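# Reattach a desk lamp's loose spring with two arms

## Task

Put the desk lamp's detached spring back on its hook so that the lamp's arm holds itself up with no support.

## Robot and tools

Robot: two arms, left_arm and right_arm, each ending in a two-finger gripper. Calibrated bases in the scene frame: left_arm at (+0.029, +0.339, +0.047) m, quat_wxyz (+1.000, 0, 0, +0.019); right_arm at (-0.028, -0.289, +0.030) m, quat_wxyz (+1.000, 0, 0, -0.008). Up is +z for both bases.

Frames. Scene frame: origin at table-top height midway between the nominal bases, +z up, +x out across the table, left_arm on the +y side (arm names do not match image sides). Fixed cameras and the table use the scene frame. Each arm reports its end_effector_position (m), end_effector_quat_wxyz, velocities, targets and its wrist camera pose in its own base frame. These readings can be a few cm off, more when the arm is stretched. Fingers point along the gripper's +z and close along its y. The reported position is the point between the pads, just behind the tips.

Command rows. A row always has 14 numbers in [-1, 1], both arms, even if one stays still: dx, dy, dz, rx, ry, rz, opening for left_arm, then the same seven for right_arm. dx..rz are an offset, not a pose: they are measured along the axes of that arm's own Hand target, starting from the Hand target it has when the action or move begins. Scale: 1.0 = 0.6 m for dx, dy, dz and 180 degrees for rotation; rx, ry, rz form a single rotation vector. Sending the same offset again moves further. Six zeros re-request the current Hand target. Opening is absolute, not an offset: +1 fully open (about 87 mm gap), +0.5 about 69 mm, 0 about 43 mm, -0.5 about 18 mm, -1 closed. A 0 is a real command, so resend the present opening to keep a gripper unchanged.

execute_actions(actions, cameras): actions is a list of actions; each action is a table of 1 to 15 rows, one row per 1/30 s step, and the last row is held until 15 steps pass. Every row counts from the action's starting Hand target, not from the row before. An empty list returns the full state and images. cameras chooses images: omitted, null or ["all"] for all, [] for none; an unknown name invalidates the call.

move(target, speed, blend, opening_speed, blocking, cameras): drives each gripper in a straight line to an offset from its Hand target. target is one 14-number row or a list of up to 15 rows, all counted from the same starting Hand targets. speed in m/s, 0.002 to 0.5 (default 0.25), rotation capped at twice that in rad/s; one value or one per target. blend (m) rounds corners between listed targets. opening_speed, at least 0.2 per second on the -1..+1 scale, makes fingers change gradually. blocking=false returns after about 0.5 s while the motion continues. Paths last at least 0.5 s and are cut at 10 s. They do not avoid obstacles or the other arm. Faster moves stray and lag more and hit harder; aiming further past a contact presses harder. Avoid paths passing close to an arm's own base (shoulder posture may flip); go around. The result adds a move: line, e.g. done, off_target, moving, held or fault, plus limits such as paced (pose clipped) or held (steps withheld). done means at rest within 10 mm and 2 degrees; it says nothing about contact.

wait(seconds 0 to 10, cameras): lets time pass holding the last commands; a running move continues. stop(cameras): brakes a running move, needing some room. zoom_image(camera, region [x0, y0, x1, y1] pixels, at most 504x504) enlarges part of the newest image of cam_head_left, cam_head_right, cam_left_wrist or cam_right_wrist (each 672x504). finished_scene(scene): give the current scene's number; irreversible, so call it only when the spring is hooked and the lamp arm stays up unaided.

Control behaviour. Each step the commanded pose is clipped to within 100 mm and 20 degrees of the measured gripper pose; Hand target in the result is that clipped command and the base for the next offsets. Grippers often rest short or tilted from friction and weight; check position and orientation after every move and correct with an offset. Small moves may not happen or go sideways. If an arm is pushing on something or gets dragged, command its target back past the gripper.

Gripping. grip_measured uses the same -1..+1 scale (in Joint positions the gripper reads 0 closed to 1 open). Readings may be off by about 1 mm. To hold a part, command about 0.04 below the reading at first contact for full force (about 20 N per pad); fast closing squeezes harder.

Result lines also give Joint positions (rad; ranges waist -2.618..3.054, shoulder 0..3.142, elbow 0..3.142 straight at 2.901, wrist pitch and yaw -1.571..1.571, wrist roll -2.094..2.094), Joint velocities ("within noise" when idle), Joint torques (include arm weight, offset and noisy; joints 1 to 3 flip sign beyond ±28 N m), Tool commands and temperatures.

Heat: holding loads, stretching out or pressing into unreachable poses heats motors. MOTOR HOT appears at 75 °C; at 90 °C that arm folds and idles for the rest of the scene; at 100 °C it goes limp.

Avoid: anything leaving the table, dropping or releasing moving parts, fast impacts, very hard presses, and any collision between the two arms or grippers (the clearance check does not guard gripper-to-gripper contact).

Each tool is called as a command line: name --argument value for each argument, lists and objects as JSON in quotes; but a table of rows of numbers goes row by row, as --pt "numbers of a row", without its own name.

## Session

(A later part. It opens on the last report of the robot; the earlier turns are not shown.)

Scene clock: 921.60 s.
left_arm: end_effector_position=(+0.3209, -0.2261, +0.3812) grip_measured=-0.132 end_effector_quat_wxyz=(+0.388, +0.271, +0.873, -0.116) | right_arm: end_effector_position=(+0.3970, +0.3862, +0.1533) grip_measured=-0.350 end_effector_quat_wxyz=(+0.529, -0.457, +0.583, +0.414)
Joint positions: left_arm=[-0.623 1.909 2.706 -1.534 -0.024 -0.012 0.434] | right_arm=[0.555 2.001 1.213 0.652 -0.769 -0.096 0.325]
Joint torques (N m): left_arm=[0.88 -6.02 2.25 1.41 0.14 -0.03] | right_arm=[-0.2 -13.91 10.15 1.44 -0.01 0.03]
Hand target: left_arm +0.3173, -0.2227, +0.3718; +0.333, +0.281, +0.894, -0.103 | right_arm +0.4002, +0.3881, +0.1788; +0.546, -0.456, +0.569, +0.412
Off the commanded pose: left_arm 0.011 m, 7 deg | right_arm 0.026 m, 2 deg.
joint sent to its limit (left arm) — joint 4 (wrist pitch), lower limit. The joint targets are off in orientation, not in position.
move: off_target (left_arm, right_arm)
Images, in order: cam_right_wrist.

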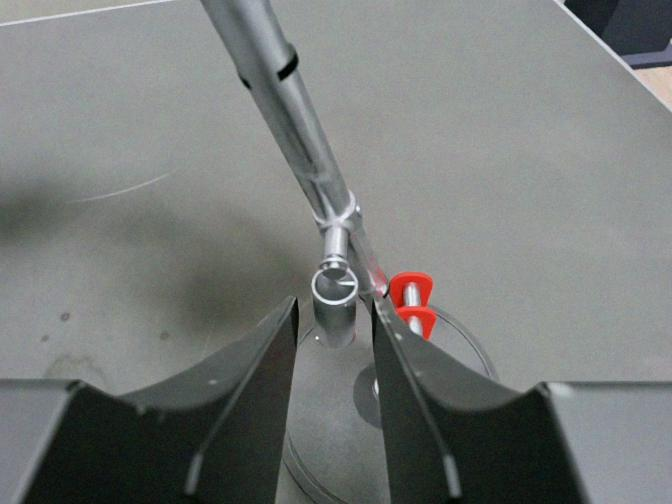

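move --pt "0 0 0 0 0 0 -0.5 0 0 0 0 0 0 -0.35" --pt "0 0 0 0 0 0 -0.5 0 0 0 0 0 0 -1" --pt "0 0 0 0 0 0 -0.5 0 0 -0.022 0 0 0 -1" --pt "0 0 0 0 0 0 -0.5 -0.004 -0.037 -0.022 0 0 -0.16 -1" --speed 0.07 --opening_speed 0.6 --cameras '["cam_right_wrist"]'

zoom_image --camera "cam_right_wrist" --region '[270, 240, 410, 400]'

Scene clock: 932.97 s.
left_arm: end_effector_position=(+0.3210, -0.2262, +0.3813) grip_measured=-0.132 end_effector_quat_wxyz=(+0.388, +0.271, +0.873, -0.116) | right_arm: end_effector_position=(+0.4133, +0.3770, +0.1607) grip_measured=-0.611 end_effector_quat_wxyz=(+0.608, -0.586, +0.455, +0.282)
Joint positions: left_arm=[-0.623 1.909 2.706 -1.534 -0.024 -0.012 0.434] | right_arm=[0.542 1.985 1.208 0.629 -0.797 -0.581 0.194]
Joint torques (N m): left_arm=[0.87 -6.02 2.25 1.4 0.14 -0.03] | right_arm=[-1.39 -14.31 6.72 1.73 0.03 -0.18]
Motor temperatures (°C): left_arm=[27 40 36 32 27 25 28] | right_arm=[28 62 51 34 23 24 26]
Heat: left arm: 40 °C; right arm: 62 °C.
Hand target: left_arm +0.3173, -0.2227, +0.3718; +0.333, +0.281, +0.894, -0.103 | right_arm +0.4186, +0.3701, +0.1827; +0.631, -0.584, +0.438, +0.264
Off the commanded pose: left_arm 0.011 m, 7 deg | right_arm 0.024 m, 4 deg.
joint sent to its limit (left arm) — joint 4 (wrist pitch), lower limit. The joint targets are off in orientation, not in position.
move: off_target (left_arm, right_arm); target 2's new opening was sent with right_arm's hand 0.026 m and 3 deg from that target
Images, in order: cam_right_wrist.

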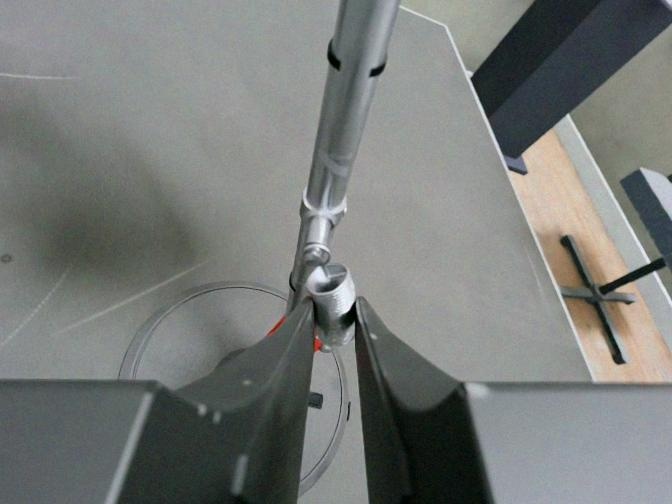

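Scaled by 3.150 from the camera's 672x504 image, which has a finer 960x720 frame.

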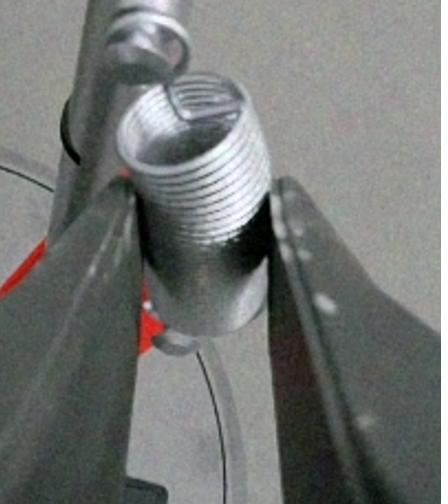

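move --pt "0 0 0 0 0 0 -0.5 0 0 -0.02 0 0 0 -1" --pt "0 0 0 0 0 0 -0.5 0.028 0.002 -0.02 0 0 0 -1" --speed 0.07 --cameras '["cam_right_wrist"]'

zoom_image --camera "cam_right_wrist" --region '[270, 240, 410, 400]'

Scene clock: 940.07 s.
left_arm: end_effector_position=(+0.3211, -0.2262, +0.3813) grip_measured=-0.132 end_effector_quat_wxyz=(+0.388, +0.271, +0.873, -0.116) | right_arm: end_effector_position=(+0.4104, +0.3683, +0.1634) grip_measured=-0.611 end_effector_quat_wxyz=(+0.614, -0.589, +0.444, +0.283)
Joint positions: left_arm=[-0.623 1.909 2.706 -1.534 -0.024 -0.012 0.434] | right_arm=[0.524 1.965 1.172 0.664 -0.829 -0.589 0.194]
Joint torques (N m): left_arm=[0.85 -6.02 2.26 1.4 0.13 -0.03] | right_arm=[-2.88 -10.66 6.12 1.88 -0.03 -0.18]
Hand target: left_arm +0.3173, -0.2227, +0.3718; +0.333, +0.281, +0.894, -0.103 | right_arm +0.4226, +0.3557, +0.1684; +0.631, -0.584, +0.438, +0.264
Off the commanded pose: left_arm 0.011 m, 7 deg | right_arm 0.018 m, 3 deg.
joint sent to its limit (left arm) — joint 4 (wrist pitch), lower limit. The joint targets are off in orientation, not in position.
move: off_target (left_arm, right_arm)
Images, in order: cam_right_wrist.

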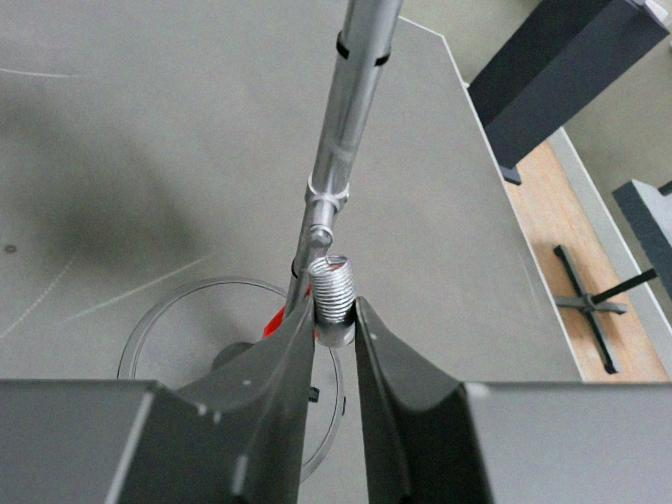

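Scaled by 3.150 from the camera's 672x504 image, which has a finer 960x720 frame.

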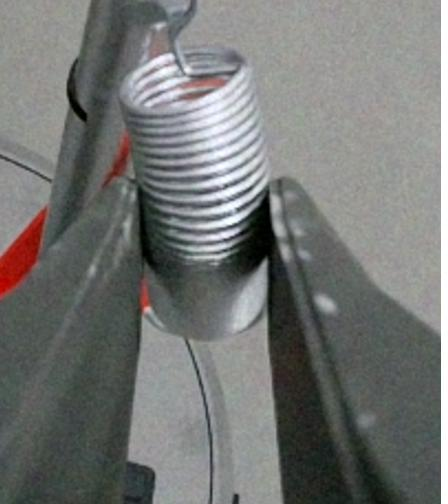

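move --target '[0,0,0,0,0,0,-0.5,0.028,0.0,0,0,0,0,-1]' --speed 0.07 --cameras '["cam_right_wrist"]'

zoom_image --camera "cam_right_wrist" --region '[270, 240, 410, 400]'

Scene clock: 944.63 s.
left_arm: end_effector_position=(+0.3211, -0.2263, +0.3814) grip_measured=-0.132 end_effector_quat_wxyz=(+0.389, +0.270, +0.873, -0.116) | right_arm: end_effector_position=(+0.4120, +0.3695, +0.1615) grip_measured=-0.611 end_effector_quat_wxyz=(+0.624, -0.594, +0.419, +0.288)
Joint positions: left_arm=[-0.623 1.909 2.706 -1.533 -0.024 -0.012 0.434] | right_arm=[0.513 2 1.172 0.74 -0.874 -0.59 0.194]
Joint torques (N m): left_arm=[0.85 -6.02 2.26 1.39 0.14 -0.03] | right_arm=[-3.38 -9.52 6.15 1.51 0.32 -0.14]
Hand target: left_arm +0.3173, -0.2227, +0.3718; +0.333, +0.281, +0.894, -0.103 | right_arm +0.4306, +0.3526, +0.1540; +0.631, -0.584, +0.438, +0.264
Off the commanded pose: left_arm 0.011 m, 7 deg | right_arm 0.026 m, 4 deg.
joint sent to its limit (left arm) — joint 4 (wrist pitch), lower limit. The joint targets are off in orientation, not in position.
move: off_target (left_arm, right_arm)
Images, in order: cam_right_wrist.

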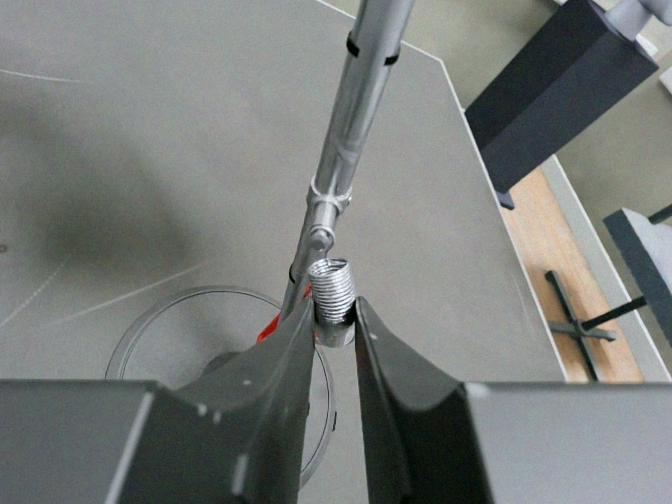

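Scaled by 3.150 from the camera's 672x504 image, which has a finer 960x720 frame.

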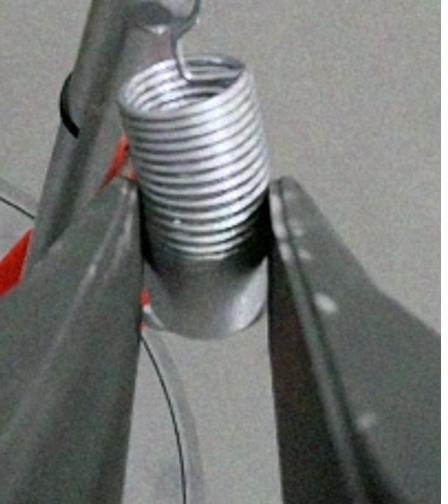

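move --target '[0,0,0,0,0,0,-0.5,0.045,0.0,-0.008,0,0.03,0,-1]' --speed 0.07 --cameras '["cam_right_wrist"]'

zoom_image --camera "cam_right_wrist" --region '[270, 240, 410, 400]'

Scene clock: 949.13 s.
left_arm: end_effector_position=(+0.3212, -0.2263, +0.3815) grip_measured=-0.132 end_effector_quat_wxyz=(+0.389, +0.270, +0.873, -0.116) | right_arm: end_effector_position=(+0.4138, +0.3684, +0.1581) grip_measured=-0.611 end_effector_quat_wxyz=(+0.627, -0.610, +0.404, +0.267)
Joint positions: left_arm=[-0.623 1.909 2.706 -1.533 -0.024 -0.012 0.434] | right_arm=[0.513 2 1.172 0.716 -0.873 -0.668 0.194]
Joint torques (N m): left_arm=[0.85 -6.02 2.25 1.39 0.14 -0.03] | right_arm=[-4.36 -8.53 6.87 0.73 0.81 -0.21]
Hand target: left_arm +0.3173, -0.2227, +0.3718; +0.333, +0.281, +0.894, -0.103 | right_arm +0.4423, +0.3432, +0.1310; +0.610, -0.595, +0.467, +0.236
Off the commanded pose: left_arm 0.011 m, 7 deg | right_arm 0.047 m, 9 deg.
joint sent to its limit (left arm) — joint 4 (wrist pitch), lower limit. The joint targets are off in orientation, not in position.
move: off_target (left_arm, right_arm)
Images, in order: cam_right_wrist.

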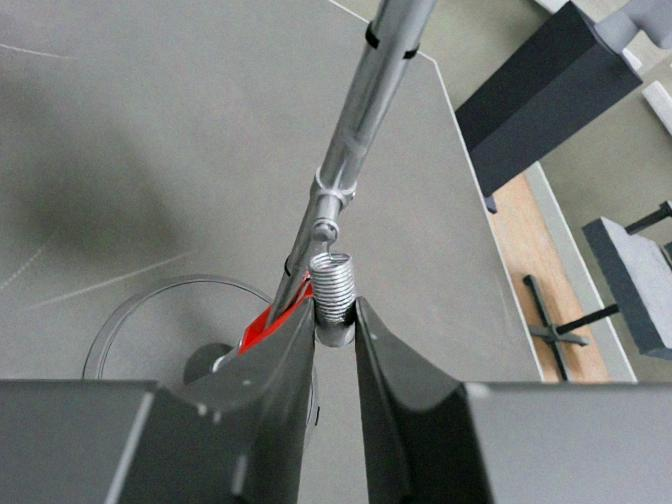

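Scaled by 3.150 from the camera's 672x504 image, which has a finer 960x720 frame.

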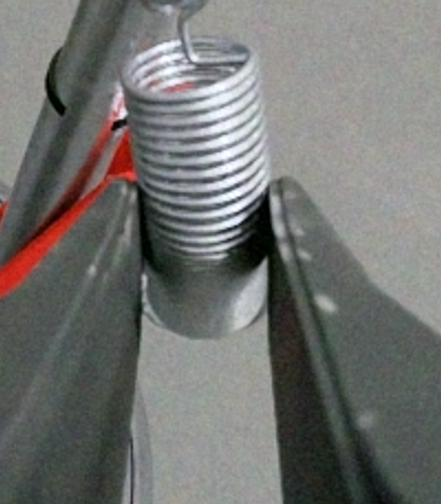

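move --target '[0,0,0,0,0,0,-0.5,0.012,0.01,0.045,0,0,0,-1]' --speed 0.07 --cameras '["cam_right_wrist"]'

zoom_image --camera "cam_right_wrist" --region '[270, 240, 410, 400]'

Scene clock: 953.47 s.
left_arm: end_effector_position=(+0.3221, -0.2264, +0.3816) grip_measured=-0.132 end_effector_quat_wxyz=(+0.390, +0.270, +0.873, -0.117) | right_arm: end_effector_position=(+0.4203, +0.3804, +0.1519) grip_measured=-0.611 end_effector_quat_wxyz=(+0.629, -0.612, +0.397, +0.268)
Joint positions: left_arm=[-0.622 1.909 2.705 -1.529 -0.023 -0.012 0.434] | right_arm=[0.527 2.057 1.22 0.736 -0.869 -0.67 0.194]
Joint torques (N m): left_arm=[0.7 -6.04 2.39 1.36 0.12 -0.03] | right_arm=[-1.85 -6.8 7.86 0.81 1.21 -0.08]
Hand target: left_arm +0.3174, -0.2227, +0.3718; +0.333, +0.280, +0.894, -0.103 | right_arm +0.4482, +0.3680, +0.1180; +0.610, -0.595, +0.467, +0.236
Off the commanded pose: left_arm 0.012 m, 7 deg | right_arm 0.046 m, 9 deg.
joint sent to its limit (left arm) — joint 4 (wrist pitch), lower limit. The joint targets are off in orientation, not in position.
move: off_target (left_arm, right_arm)
Images, in order: cam_right_wrist.

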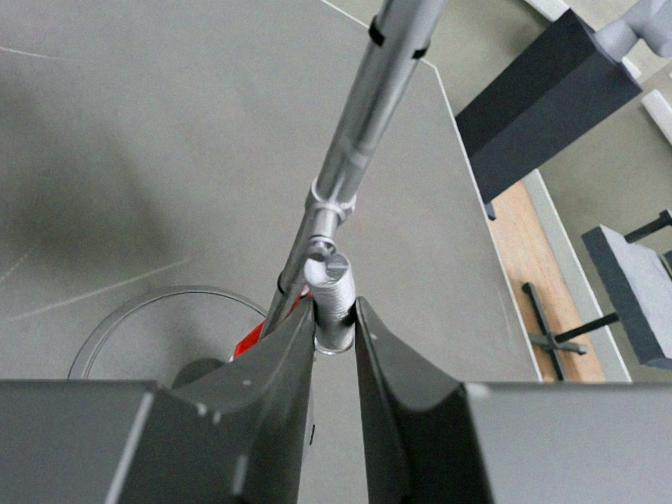

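Scaled by 3.150 from the camera's 672x504 image, which has a finer 960x720 frame.

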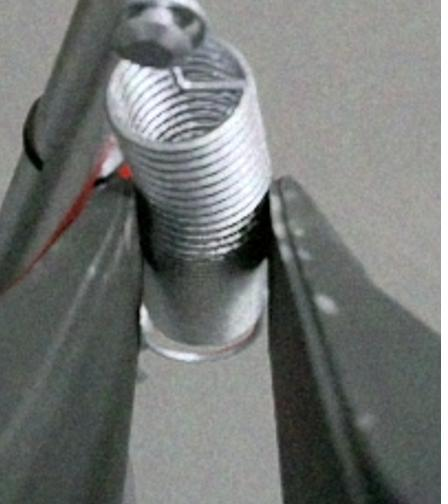

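move --pt "0 0 0 0 0 0 -0.5 0.0 0.0 -0.035 0 0 0 -1" --pt "0 0 0 0 0 0 -0.5 -0.005 0.035 -0.035 0 0 0 -1" --speed 0.07 --cameras '["cam_right_wrist"]'

zoom_image --camera "cam_right_wrist" --region '[270, 240, 410, 400]'

Scene clock: 960.27 s.
left_arm: end_effector_position=(+0.3221, -0.2264, +0.3816) grip_measured=-0.132 end_effector_quat_wxyz=(+0.390, +0.270, +0.873, -0.117) | right_arm: end_effector_position=(+0.4121, +0.3706, +0.1513) grip_measured=-0.611 end_effector_quat_wxyz=(+0.644, -0.605, +0.396, +0.250)
Joint positions: left_arm=[-0.621 1.909 2.705 -1.529 -0.022 -0.012 0.434] | right_arm=[0.528 2.018 1.122 0.83 -0.832 -0.67 0.194]
Joint torques (N m): left_arm=[0.66 -6.04 2.41 1.35 0.11 -0.03] | right_arm=[-1.91 -9.44 3.49 0.55 0.8 -0.06]
Hand target: left_arm +0.3174, -0.2226, +0.3718; +0.333, +0.280, +0.894, -0.103 | right_arm +0.4231, +0.3527, +0.1129; +0.610, -0.595, +0.467, +0.236
Off the commanded pose: left_arm 0.012 m, 7 deg | right_arm 0.044 m, 9 deg.
joint sent to its limit (left arm) — joint 4 (wrist pitch), lower limit. The joint targets are off in orientation, not in position.
move: off_target (left_arm, right_arm)
Images, in order: cam_right_wrist.

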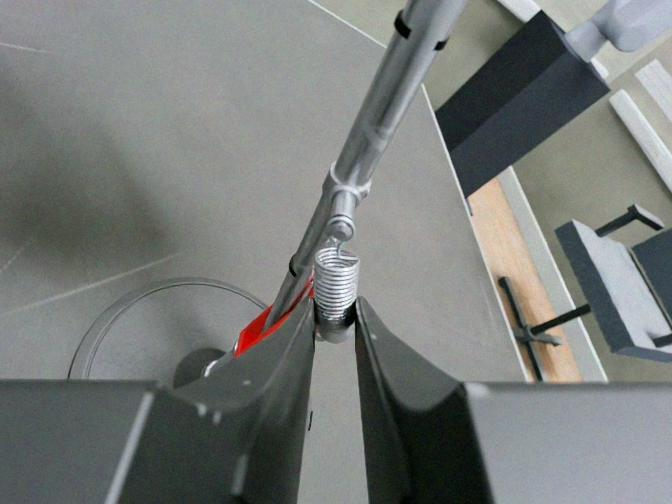

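Scaled by 3.150 from the camera's 672x504 image, which has a finer 960x720 frame.

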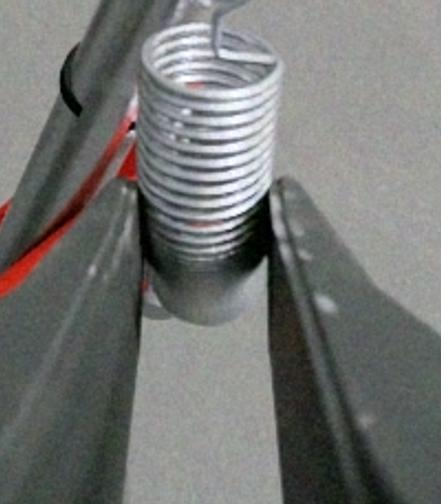

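move --target '[0,0,0,0,0,0,-0.5,-0.008,0.03,0,0,0,0,-1]' --speed 0.07 --cameras '["cam_right_wrist"]'

zoom_image --camera "cam_right_wrist" --region '[270, 240, 410, 400]'

Scene clock: 967.87 s.
left_arm: end_effector_position=(+0.3220, -0.2265, +0.3816) grip_measured=-0.132 end_effector_quat_wxyz=(+0.389, +0.270, +0.873, -0.117) | right_arm: end_effector_position=(+0.4062, +0.3706, +0.1501) grip_measured=-0.611 end_effector_quat_wxyz=(+0.657, -0.595, +0.402, +0.230)
Joint positions: left_arm=[-0.621 1.909 2.705 -1.529 -0.021 -0.012 0.434] | right_arm=[0.552 1.998 1.063 0.892 -0.762 -0.67 0.194]
Joint torques (N m): left_arm=[0.69 -6.04 2.4 1.36 0.11 -0.03] | right_arm=[-1.17 -9.44 2.95 0.49 0.4 0.06]
Hand target: left_arm +0.3173, -0.2226, +0.3718; +0.333, +0.280, +0.894, -0.103 | right_arm +0.4058, +0.3572, +0.1079; +0.610, -0.595, +0.467, +0.236
Off the commanded pose: left_arm 0.012 m, 7 deg | right_arm 0.044 m, 9 deg.
joint sent to its limit (left arm) — joint 4 (wrist pitch), lower limit. The joint targets are off in orientation, not in position.
move: off_target (left_arm, right_arm)
Images, in order: cam_right_wrist.

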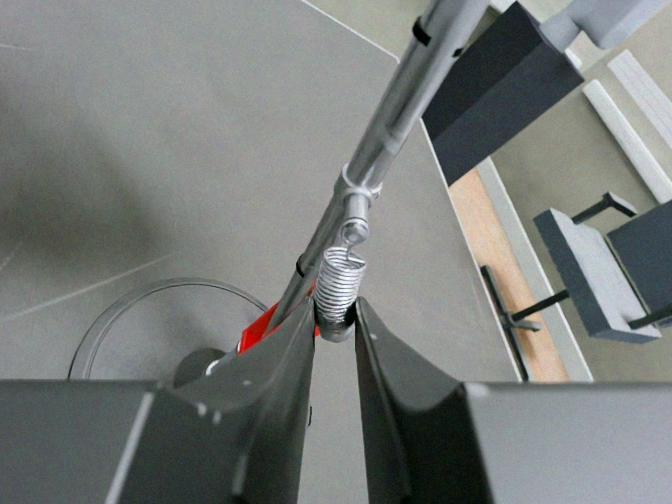

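Scaled by 3.150 from the camera's 672x504 image, which has a finer 960x720 frame.

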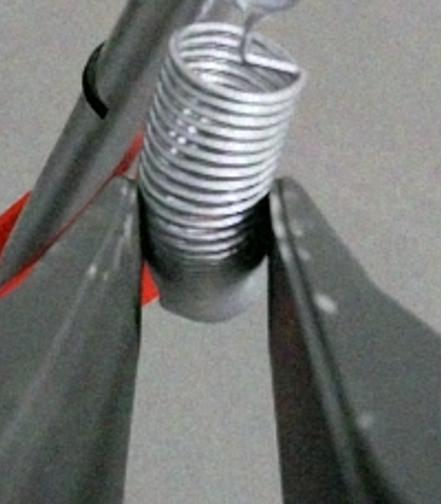

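move --target '[0,0,0,0,0,0,-0.5,-0.012,0.012,0.045,0,0,0,-1]' --speed 0.07 --cameras '["cam_right_wrist"]'

zoom_image --camera "cam_right_wrist" --region '[270, 240, 410, 400]'

Scene clock: 972.50 s.
left_arm: end_effector_position=(+0.3220, -0.2265, +0.3816) grip_measured=-0.132 end_effector_quat_wxyz=(+0.389, +0.270, +0.873, -0.117) | right_arm: end_effector_position=(+0.4064, +0.3849, +0.1512) grip_measured=-0.611 end_effector_quat_wxyz=(+0.663, -0.588, +0.410, +0.216)
Joint positions: left_arm=[-0.621 1.909 2.705 -1.529 -0.021 -0.012 0.434] | right_arm=[0.596 2.011 1.08 0.897 -0.68 -0.669 0.194]
Joint torques (N m): left_arm=[0.69 -6.04 2.41 1.36 0.11 -0.03] | right_arm=[0.44 -6.76 6.89 0.43 0.21 0.25]
Hand target: left_arm +0.3173, -0.2226, +0.3718; +0.333, +0.280, +0.894, -0.103 | right_arm +0.4043, +0.3859, +0.1064; +0.610, -0.595, +0.467, +0.236
Off the commanded pose: left_arm 0.012 m, 7 deg | right_arm 0.045 m, 9 deg.
joint sent to its limit (left arm) — joint 4 (wrist pitch), lower limit. The joint targets are off in orientation, not in position.
move: off_target (left_arm, right_arm)
Images, in order: cam_right_wrist.

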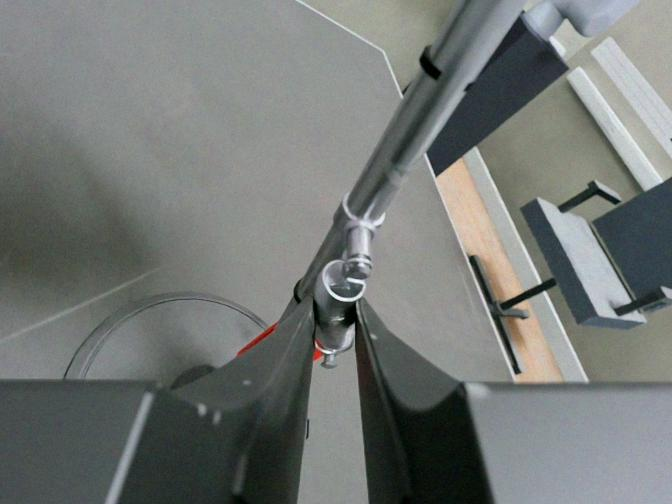

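Scaled by 3.150 from the camera's 672x504 image, which has a finer 960x720 frame.

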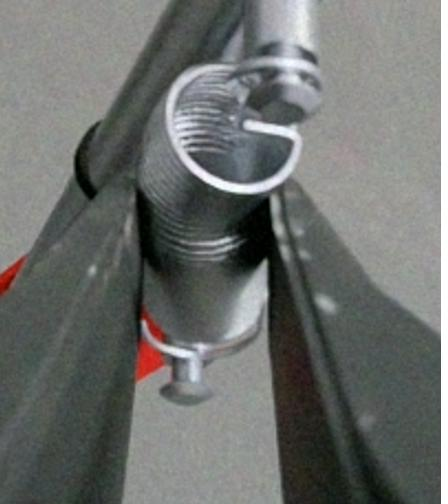

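zoom_image --camera "cam_right_wrist" --region '[305, 325, 365, 375]'

Scaled by 8.400 from the camera's 672x504 image, which has a finer 960x720 frame.

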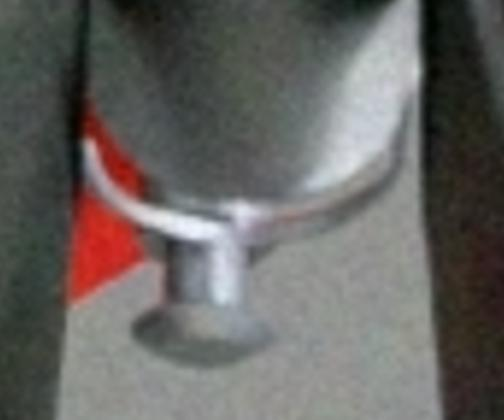

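move --pt "0 0 0 0 0 0 -0.5 -0.01 0.0 0 0 0 0 -1" --pt "0 0 0 0 0 0 -0.5 -0.01 0.0 -0.04 0 0 0 -1" --pt "0 0 0 0 0 0 -0.5 0.05 0.01 -0.04 0 0 0 -1" --speed 0.07 --cameras '["cam_right_wrist"]'

zoom_image --camera "cam_right_wrist" --region '[270, 240, 410, 400]'

Scene clock: 985.73 s.
left_arm: end_effector_position=(+0.3220, -0.2265, +0.3816) grip_measured=-0.132 end_effector_quat_wxyz=(+0.389, +0.270, +0.873, -0.117) | right_arm: end_effector_position=(+0.4042, +0.3727, +0.1468) grip_measured=-0.611 end_effector_quat_wxyz=(+0.676, -0.587, +0.389, +0.218)
Joint positions: left_arm=[-0.621 1.909 2.705 -1.529 -0.021 -0.012 0.434] | right_arm=[0.565 2.025 1.026 1.009 -0.733 -0.668 0.194]
Joint torques (N m): left_arm=[0.68 -6.02 2.41 1.35 0.11 -0.03] | right_arm=[-2.35 -5.96 2.5 0.3 0.13 0.09]
Hand target: left_arm +0.3173, -0.2226, +0.3718; +0.333, +0.280, +0.894, -0.103 | right_arm +0.4059, +0.3563, +0.0815; +0.610, -0.595, +0.467, +0.236
Off the commanded pose: left_arm 0.012 m, 7 deg | right_arm 0.067 m, 12 deg.
joint sent to its limit (left arm) — joint 4 (wrist pitch), lower limit. The joint targets are off in orientation, not in position.
move: off_target (left_arm, right_arm)
Images, in order: cam_right_wrist.

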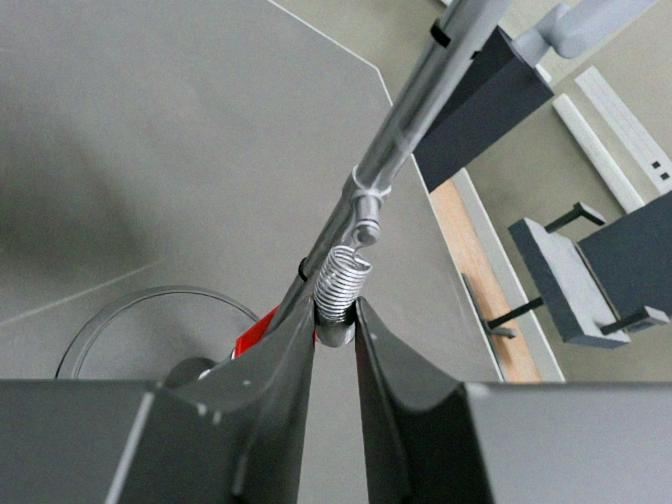

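Scaled by 3.150 from the camera's 672x504 image, which has a finer 960x720 frame.

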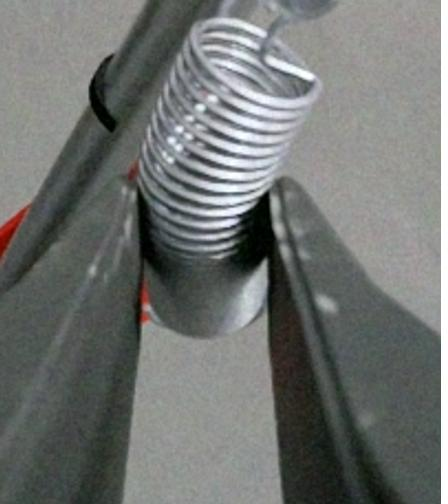

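move --target '[0,0,0,0,0,0,-0.5,0.045,-0.025,0,0,0,0,-1]' --speed 0.07 --cameras '["cam_right_wrist"]'

zoom_image --camera "cam_right_wrist" --region '[270, 240, 410, 400]'

Scene clock: 989.83 s.
left_arm: end_effector_position=(+0.3220, -0.2265, +0.3816) grip_measured=-0.132 end_effector_quat_wxyz=(+0.389, +0.270, +0.873, -0.117) | right_arm: end_effector_position=(+0.4101, +0.3698, +0.1415) grip_measured=-0.611 end_effector_quat_wxyz=(+0.681, -0.596, +0.357, +0.231)
Joint positions: left_arm=[-0.621 1.909 2.705 -1.529 -0.021 -0.012 0.434] | right_arm=[0.53 2.088 1.056 1.083 -0.828 -0.668 0.194]
Joint torques (N m): left_arm=[0.69 -6.02 2.41 1.35 0.11 -0.03] | right_arm=[-3.93 -4.86 3.55 -0.13 0.62 -0.02]
Motor temperatures (°C): left_arm=[27 41 35 31 27 25 28] | right_arm=[28 57 46 30 23 24 27]
Heat: left arm: 41 °C; right arm: 57 °C.
Hand target: left_arm +0.3174, -0.2226, +0.3718; +0.333, +0.280, +0.894, -0.103 | right_arm +0.4307, +0.3463, +0.0659; +0.610, -0.595, +0.467, +0.236
Off the commanded pose: left_arm 0.012 m, 7 deg | right_arm 0.082 m, 15 deg.
joint sent to its limit (left arm) — joint 4 (wrist pitch), lower limit. The joint targets are off in orientation, not in position.
move: off_target (left_arm, right_arm)
Images, in order: cam_right_wrist.

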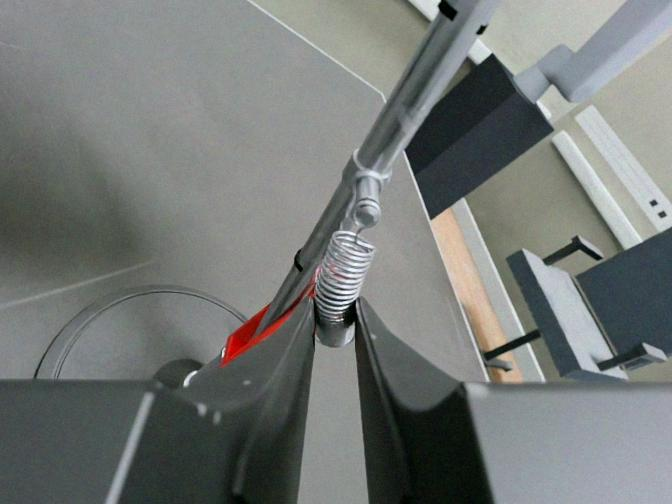

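Scaled by 3.150 from the camera's 672x504 image, which has a finer 960x720 frame.

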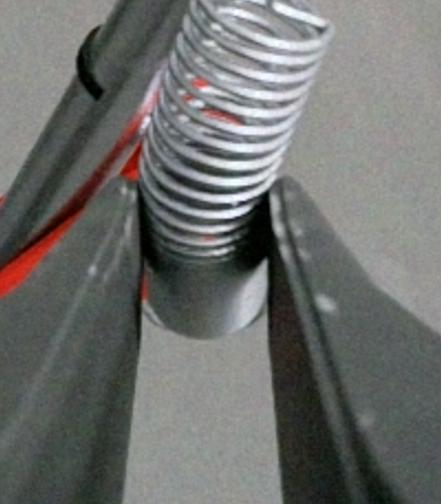

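move --target '[0,0,0,0,0,0,-0.5,-0.008,0.012,0.048,0,0,0,-1]' --speed 0.07 --cameras '["cam_right_wrist"]'

zoom_image --camera "cam_right_wrist" --region '[290, 300, 380, 390]'

Scene clock: 995.80 s.
left_arm: end_effector_position=(+0.3220, -0.2265, +0.3816) grip_measured=-0.132 end_effector_quat_wxyz=(+0.389, +0.270, +0.873, -0.117) | right_arm: end_effector_position=(+0.4144, +0.3825, +0.1409) grip_measured=-0.611 end_effector_quat_wxyz=(+0.688, -0.593, +0.351, +0.226)
Joint positions: left_arm=[-0.621 1.909 2.705 -1.529 -0.021 -0.012 0.434] | right_arm=[0.553 2.128 1.096 1.103 -0.798 -0.668 0.194]
Joint torques (N m): left_arm=[0.68 -6.04 2.41 1.36 0.11 -0.03] | right_arm=[-0.85 -4.51 4.98 -0.28 0.93 0.09]
Hand target: left_arm +0.3174, -0.2226, +0.3718; +0.333, +0.280, +0.894, -0.103 | right_arm +0.4307, +0.3761, +0.0622; +0.610, -0.595, +0.467, +0.236
Off the commanded pose: left_arm 0.012 m, 7 deg | right_arm 0.081 m, 16 deg.
joint sent to its limit (left arm) — joint 4 (wrist pitch), lower limit. The joint targets are off in orientation, not in position.
move: off_target (left_arm, right_arm)
Images, in order: cam_right_wrist.

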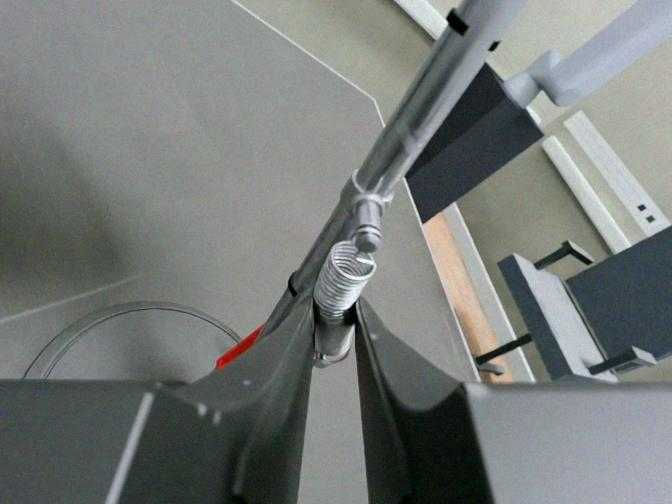

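Scaled by 5.600 from the camera's 672x504 image, which has a finer 960x720 frame.

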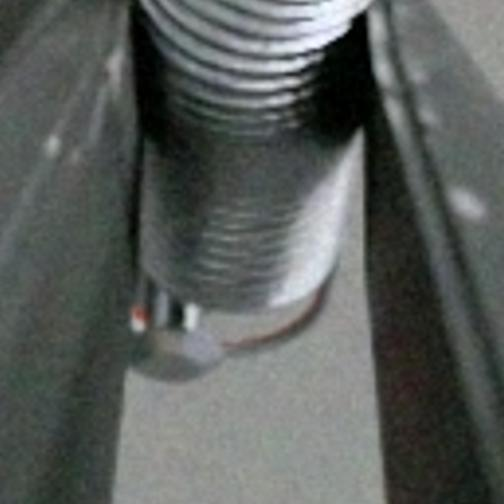

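move --target '[0,0,0,0,0,0,-0.5,-0.05,0.015,0.012,0,0,0,-1]' --speed 0.05 --cameras '["cam_right_wrist"]'

zoom_image --camera "cam_right_wrist" --region '[290, 300, 380, 390]'

Scene clock: 1001.23 s.
left_arm: end_effector_position=(+0.3220, -0.2265, +0.3816) grip_measured=-0.132 end_effector_quat_wxyz=(+0.389, +0.270, +0.873, -0.117) | right_arm: end_effector_position=(+0.4109, +0.3889, +0.1427) grip_measured=-0.611 end_effector_quat_wxyz=(+0.687, -0.584, +0.376, +0.214)
Joint positions: left_arm=[-0.621 1.909 2.705 -1.529 -0.021 -0.012 0.434] | right_arm=[0.589 2.097 1.081 1.061 -0.712 -0.667 0.194]
Joint velocities: left_arm=[-0.007 0.002 0.002 0.007 -0.154 -0.007 0.001] | right_arm=[within noise]
Joint torques (N m): left_arm=[0.69 -6.04 2.43 1.35 0.11 -0.03] | right_arm=[1.18 -7.24 6.34 -0.27 0.58 0.25]
Hand target: left_arm +0.3174, -0.2226, +0.3718; +0.333, +0.280, +0.894, -0.103 | right_arm +0.4117, +0.3926, +0.0822; +0.610, -0.595, +0.467, +0.236
Off the commanded pose: left_arm 0.012 m, 7 deg | right_arm 0.061 m, 14 deg.
joint sent to its limit (left arm) — joint 4 (wrist pitch), lower limit. The joint targets are off in orientation, not in position.
move: off_target (left_arm, right_arm)
Images, in order: cam_right_wrist.

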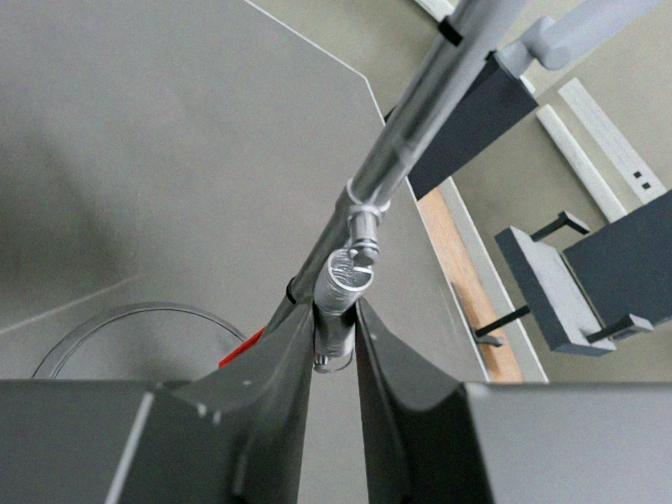

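Scaled by 5.600 from the camera's 672x504 image, which has a finer 960x720 frame.

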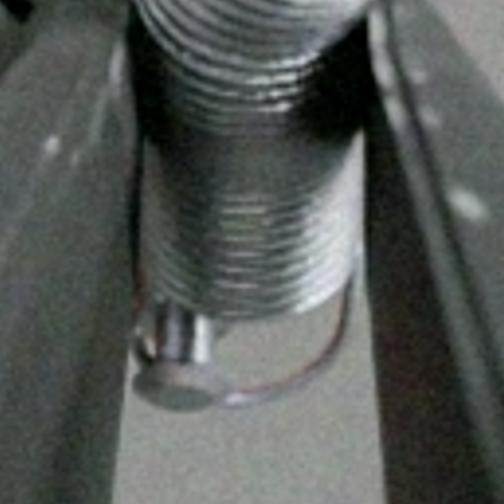

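move --pt "0 0 0 0 0 0 -0.5 -0.04 -0.012 0.0 0 0 0 -1" --pt "0 0 0 0 0 0 -0.5 -0.06 -0.02 0.0 0 0 0 -0.3" --speed 0.05 --opening_speed 0.4 --cameras '["cam_right_wrist","cam_left_wrist"]'

zoom_image --camera "cam_right_wrist" --region '[280, 270, 400, 390]'

Scene clock: 1009.00 s.
left_arm: end_effector_position=(+0.3228, -0.2254, +0.3816) grip_measured=-0.134 end_effector_quat_wxyz=(+0.390, +0.268, +0.873, -0.117) | right_arm: end_effector_position=(+0.4110, +0.3933, +0.1340) grip_measured=-0.300 end_effector_quat_wxyz=(+0.634, -0.589, +0.451, +0.219)
Joint positions: left_arm=[-0.618 1.909 2.705 -1.529 -0.021 -0.012 0.433] | right_arm=[0.617 2.035 1.137 0.773 -0.63 -0.659 0.35]
Joint torques (N m): left_arm=[0.35 -6.02 2.39 1.35 0.11 -0.02] | right_arm=[0.91 -8.8 8.84 1.02 -0.1 0.16]
Hand target: left_arm +0.3173, -0.2227, +0.3718; +0.333, +0.281, +0.894, -0.103 | right_arm +0.4056, +0.4001, +0.1188; +0.610, -0.595, +0.467, +0.236
Off the commanded pose: left_arm 0.012 m, 7 deg | right_arm 0.017 m, 4 deg.
joint sent to its limit (left arm) — joint 4 (wrist pitch), lower limit. The joint targets are off in orientation, not in position.
move: off_target (left_arm, right_arm); target 2's new opening was sent with right_arm's hand 0.030 m and 7 deg from that target
Images, in order: cam_left_wrist, cam_right_wrist.

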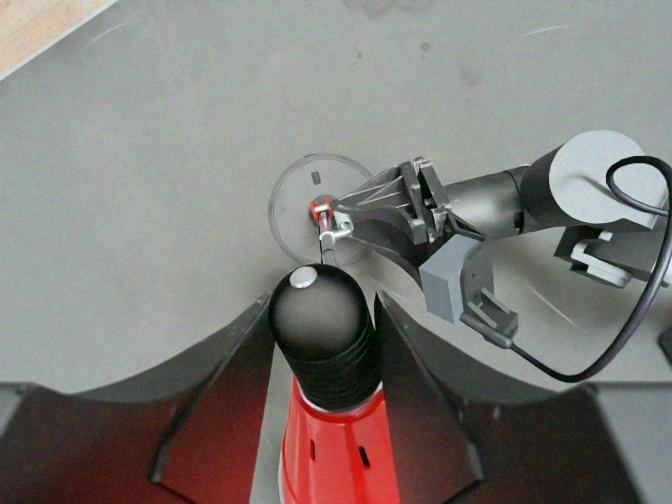

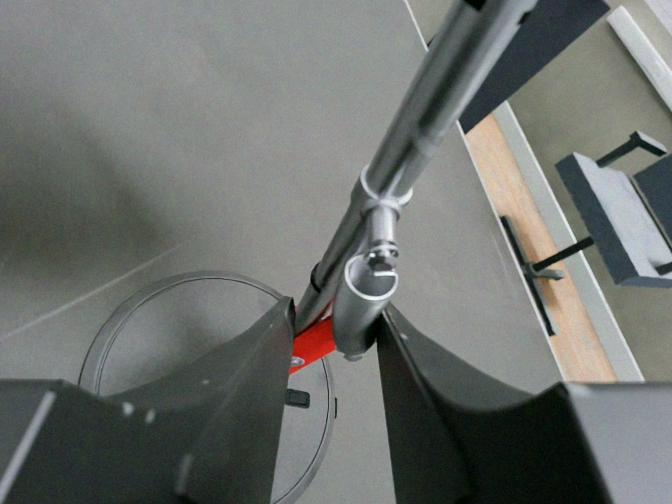

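Scaled by 4.200 from the camera's 672x504 image, which has a finer 960x720 frame.

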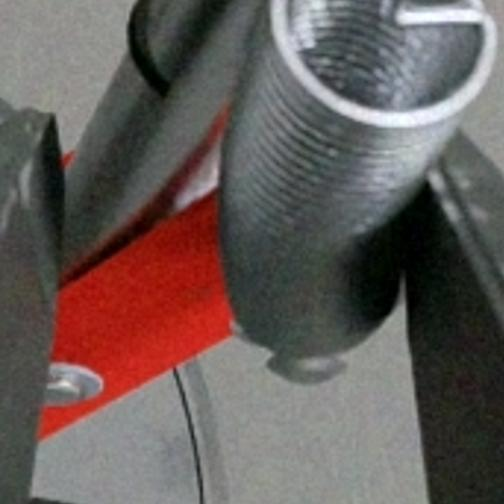

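move --pt "0 0 0 0 0 0 -0.5 0 0.008 0 0 0 0 0" --pt "0 0 0 0 0 0 -0.5 0 0.008 -0.2 0 0 0 0" --speed 0.1 --cameras '["cam_right_wrist"]'

zoom_image --camera "cam_right_wrist" --region '[240, 80, 480, 300]'

Scene clock: 1013.87 s.
left_arm: end_effector_position=(+0.3228, -0.2254, +0.3816) grip_measured=-0.134 end_effector_quat_wxyz=(+0.390, +0.268, +0.873, -0.117) | right_arm: end_effector_position=(+0.3702, +0.2905, +0.1296) grip_measured=+0.000 end_effector_quat_wxyz=(+0.608, -0.592, +0.473, +0.239)
Joint positions: left_arm=[-0.618 1.909 2.705 -1.529 -0.021 -0.012 0.433] | right_arm=[0.424 1.752 0.794 0.737 -0.834 -0.687 0.5]
Joint torques (N m): left_arm=[0.35 -6.02 2.41 1.36 0.11 -0.03] | right_arm=[-0.66 -10.43 5.44 1.4 -0.16 -0.14]
Hand target: left_arm +0.3173, -0.2227, +0.3718; +0.333, +0.281, +0.894, -0.103 | right_arm +0.3669, +0.2874, +0.1339; +0.610, -0.595, +0.467, +0.236
Off the commanded pose: left_arm 0.012 m, 7 deg | right_arm 0.006 m, 1 deg.
joint sent to its limit (left arm) — joint 4 (wrist pitch), lower limit. The joint targets are off in orientation, not in position.
move: off_target (left_arm)
Images, in order: cam_right_wrist.

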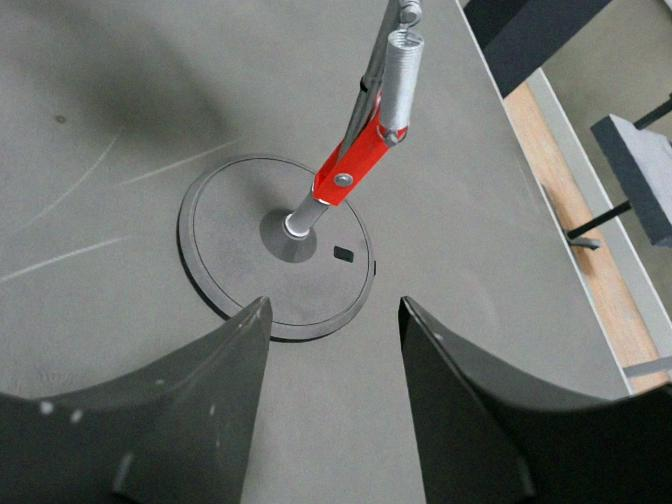

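Scaled by 2.100 from the camera's 672x504 image, which has a finer 960x720 frame.

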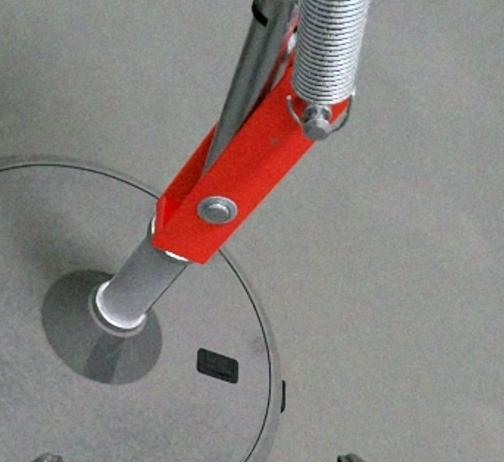

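move --target '[0.067,-0.029,-0.04,0,0,0,-0.45,0,0,0,0,0,0,0]' --speed 0.05

zoom_image --camera "cam_head_right" --region '[170, 150, 370, 310]'

Scene clock: 1021.33 s.
left_arm: end_effector_position=(+0.2859, -0.2122, +0.3738) grip_measured=-0.155 end_effector_quat_wxyz=(+0.368, +0.264, +0.886, -0.102) | right_arm: end_effector_position=(+0.3699, +0.2906, +0.1295) grip_measured=+0.000 end_effector_quat_wxyz=(+0.608, -0.592, +0.472, +0.239)
Joint positions: left_arm=[-0.669 1.741 2.458 -1.507 -0.077 -0.059 0.423] | right_arm=[0.424 1.752 0.794 0.736 -0.836 -0.688 0.5]
Joint torques (N m): left_arm=[-1.06 -5.79 2.82 1.07 0.2 -0.06] | right_arm=[-0.65 -10.44 5.42 1.37 -0.17 -0.15]
Hand target: left_arm +0.2695, -0.2107, +0.3636; +0.333, +0.280, +0.894, -0.103 | right_arm +0.3668, +0.2874, +0.1340; +0.610, -0.595, +0.467, +0.236
Off the commanded pose: left_arm 0.019 m, 5 deg | right_arm 0.006 m, 1 deg.
joint sent to its limit (left arm) — joint 4 (wrist pitch), lower limit. The joint targets still meet the commanded pose.
move: off_target (left_arm)

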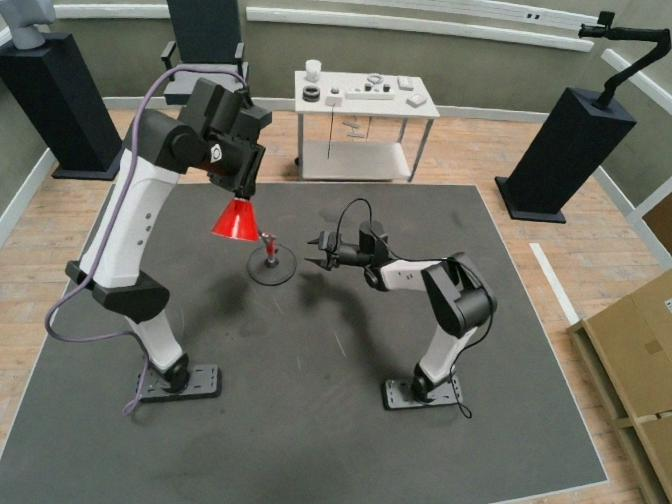

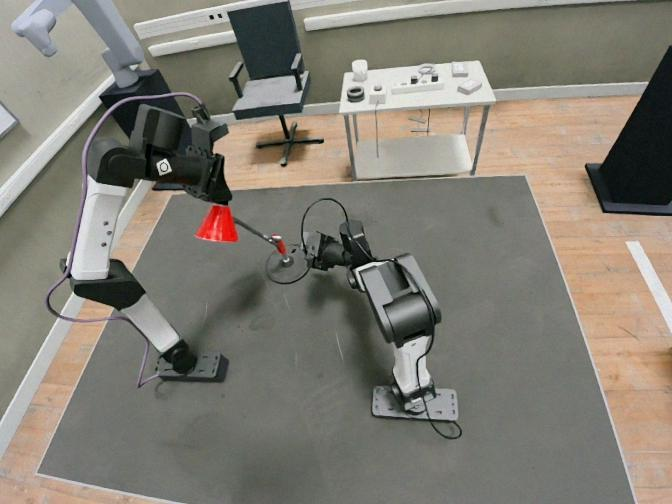

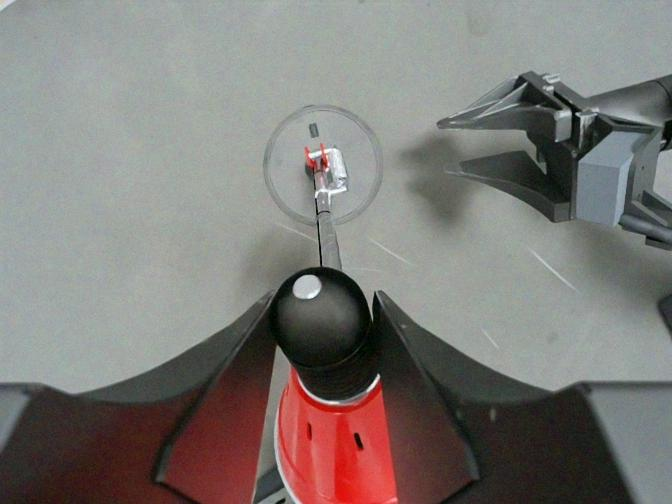

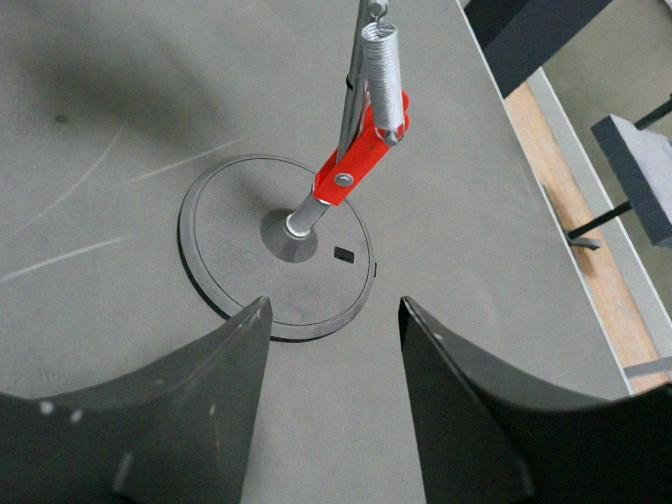

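Scaled by 2.520 from the camera's 672x504 image, which has a finer 960x720 frame.

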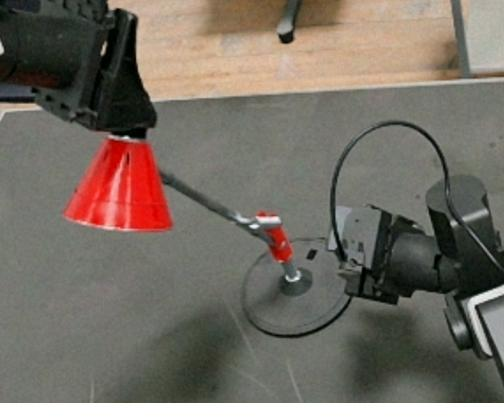

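move --target '[0,0,0,0,0,0,0.3,0,0,0,0,0,0,0]' --opening_speed 0.25 --cameras '["cam_left_wrist","cam_right_wrist"]'

Scene clock: 1026.20 s.
left_arm: end_effector_position=(+0.2747, -0.2095, +0.3621) grip_measured=+0.300 end_effector_quat_wxyz=(+0.337, +0.274, +0.895, -0.099) | right_arm: end_effector_position=(+0.3699, +0.2905, +0.1294) grip_measured=+0.000 end_effector_quat_wxyz=(+0.607, -0.592, +0.473, +0.239)
Joint positions: left_arm=[-0.675 1.741 2.442 -1.556 -0.061 -0.059 0.65] | right_arm=[0.424 1.752 0.794 0.736 -0.836 -0.688 0.5]
Joint torques (N m): left_arm=[-0.61 -5.85 3.78 1.5 0.05 -0.06] | right_arm=[-0.66 -10.43 5.42 1.37 -0.17 -0.16]
Hand target: left_arm +0.2695, -0.2107, +0.3636; +0.333, +0.281, +0.894, -0.103 | right_arm +0.3668, +0.2874, +0.1339; +0.610, -0.595, +0.467, +0.236
Off the commanded pose: left_arm 0.005 m, 1 deg | right_arm 0.006 m, 1 deg.
joint sent to its limit (left arm) — joint 4 (wrist pitch), lower limit. The joint targets still meet the commanded pose.
move: done
Images, in order: cam_left_wrist, cam_right_wrist.

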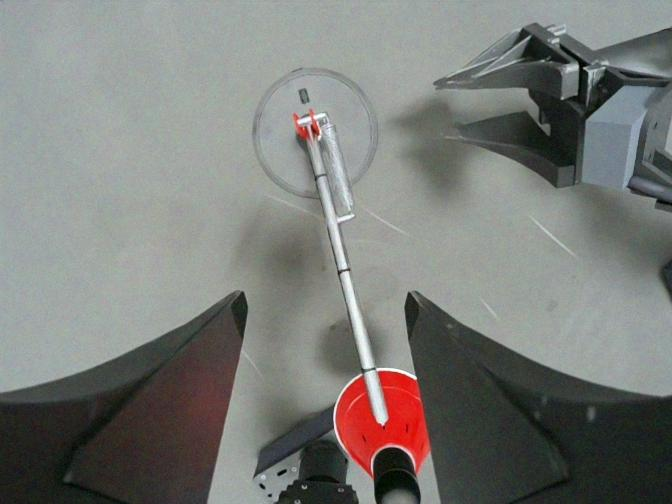

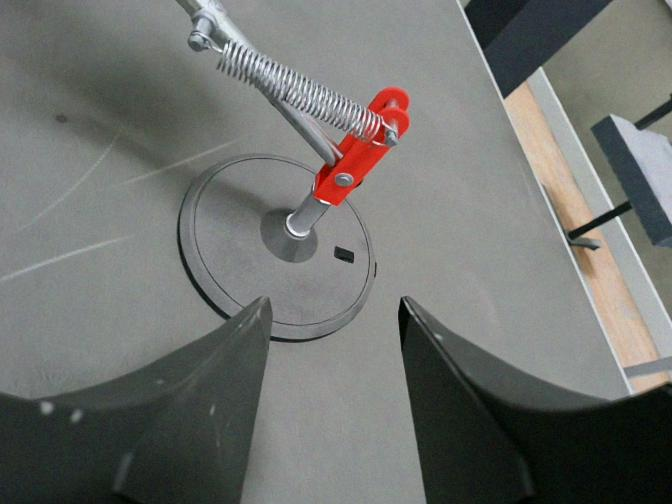

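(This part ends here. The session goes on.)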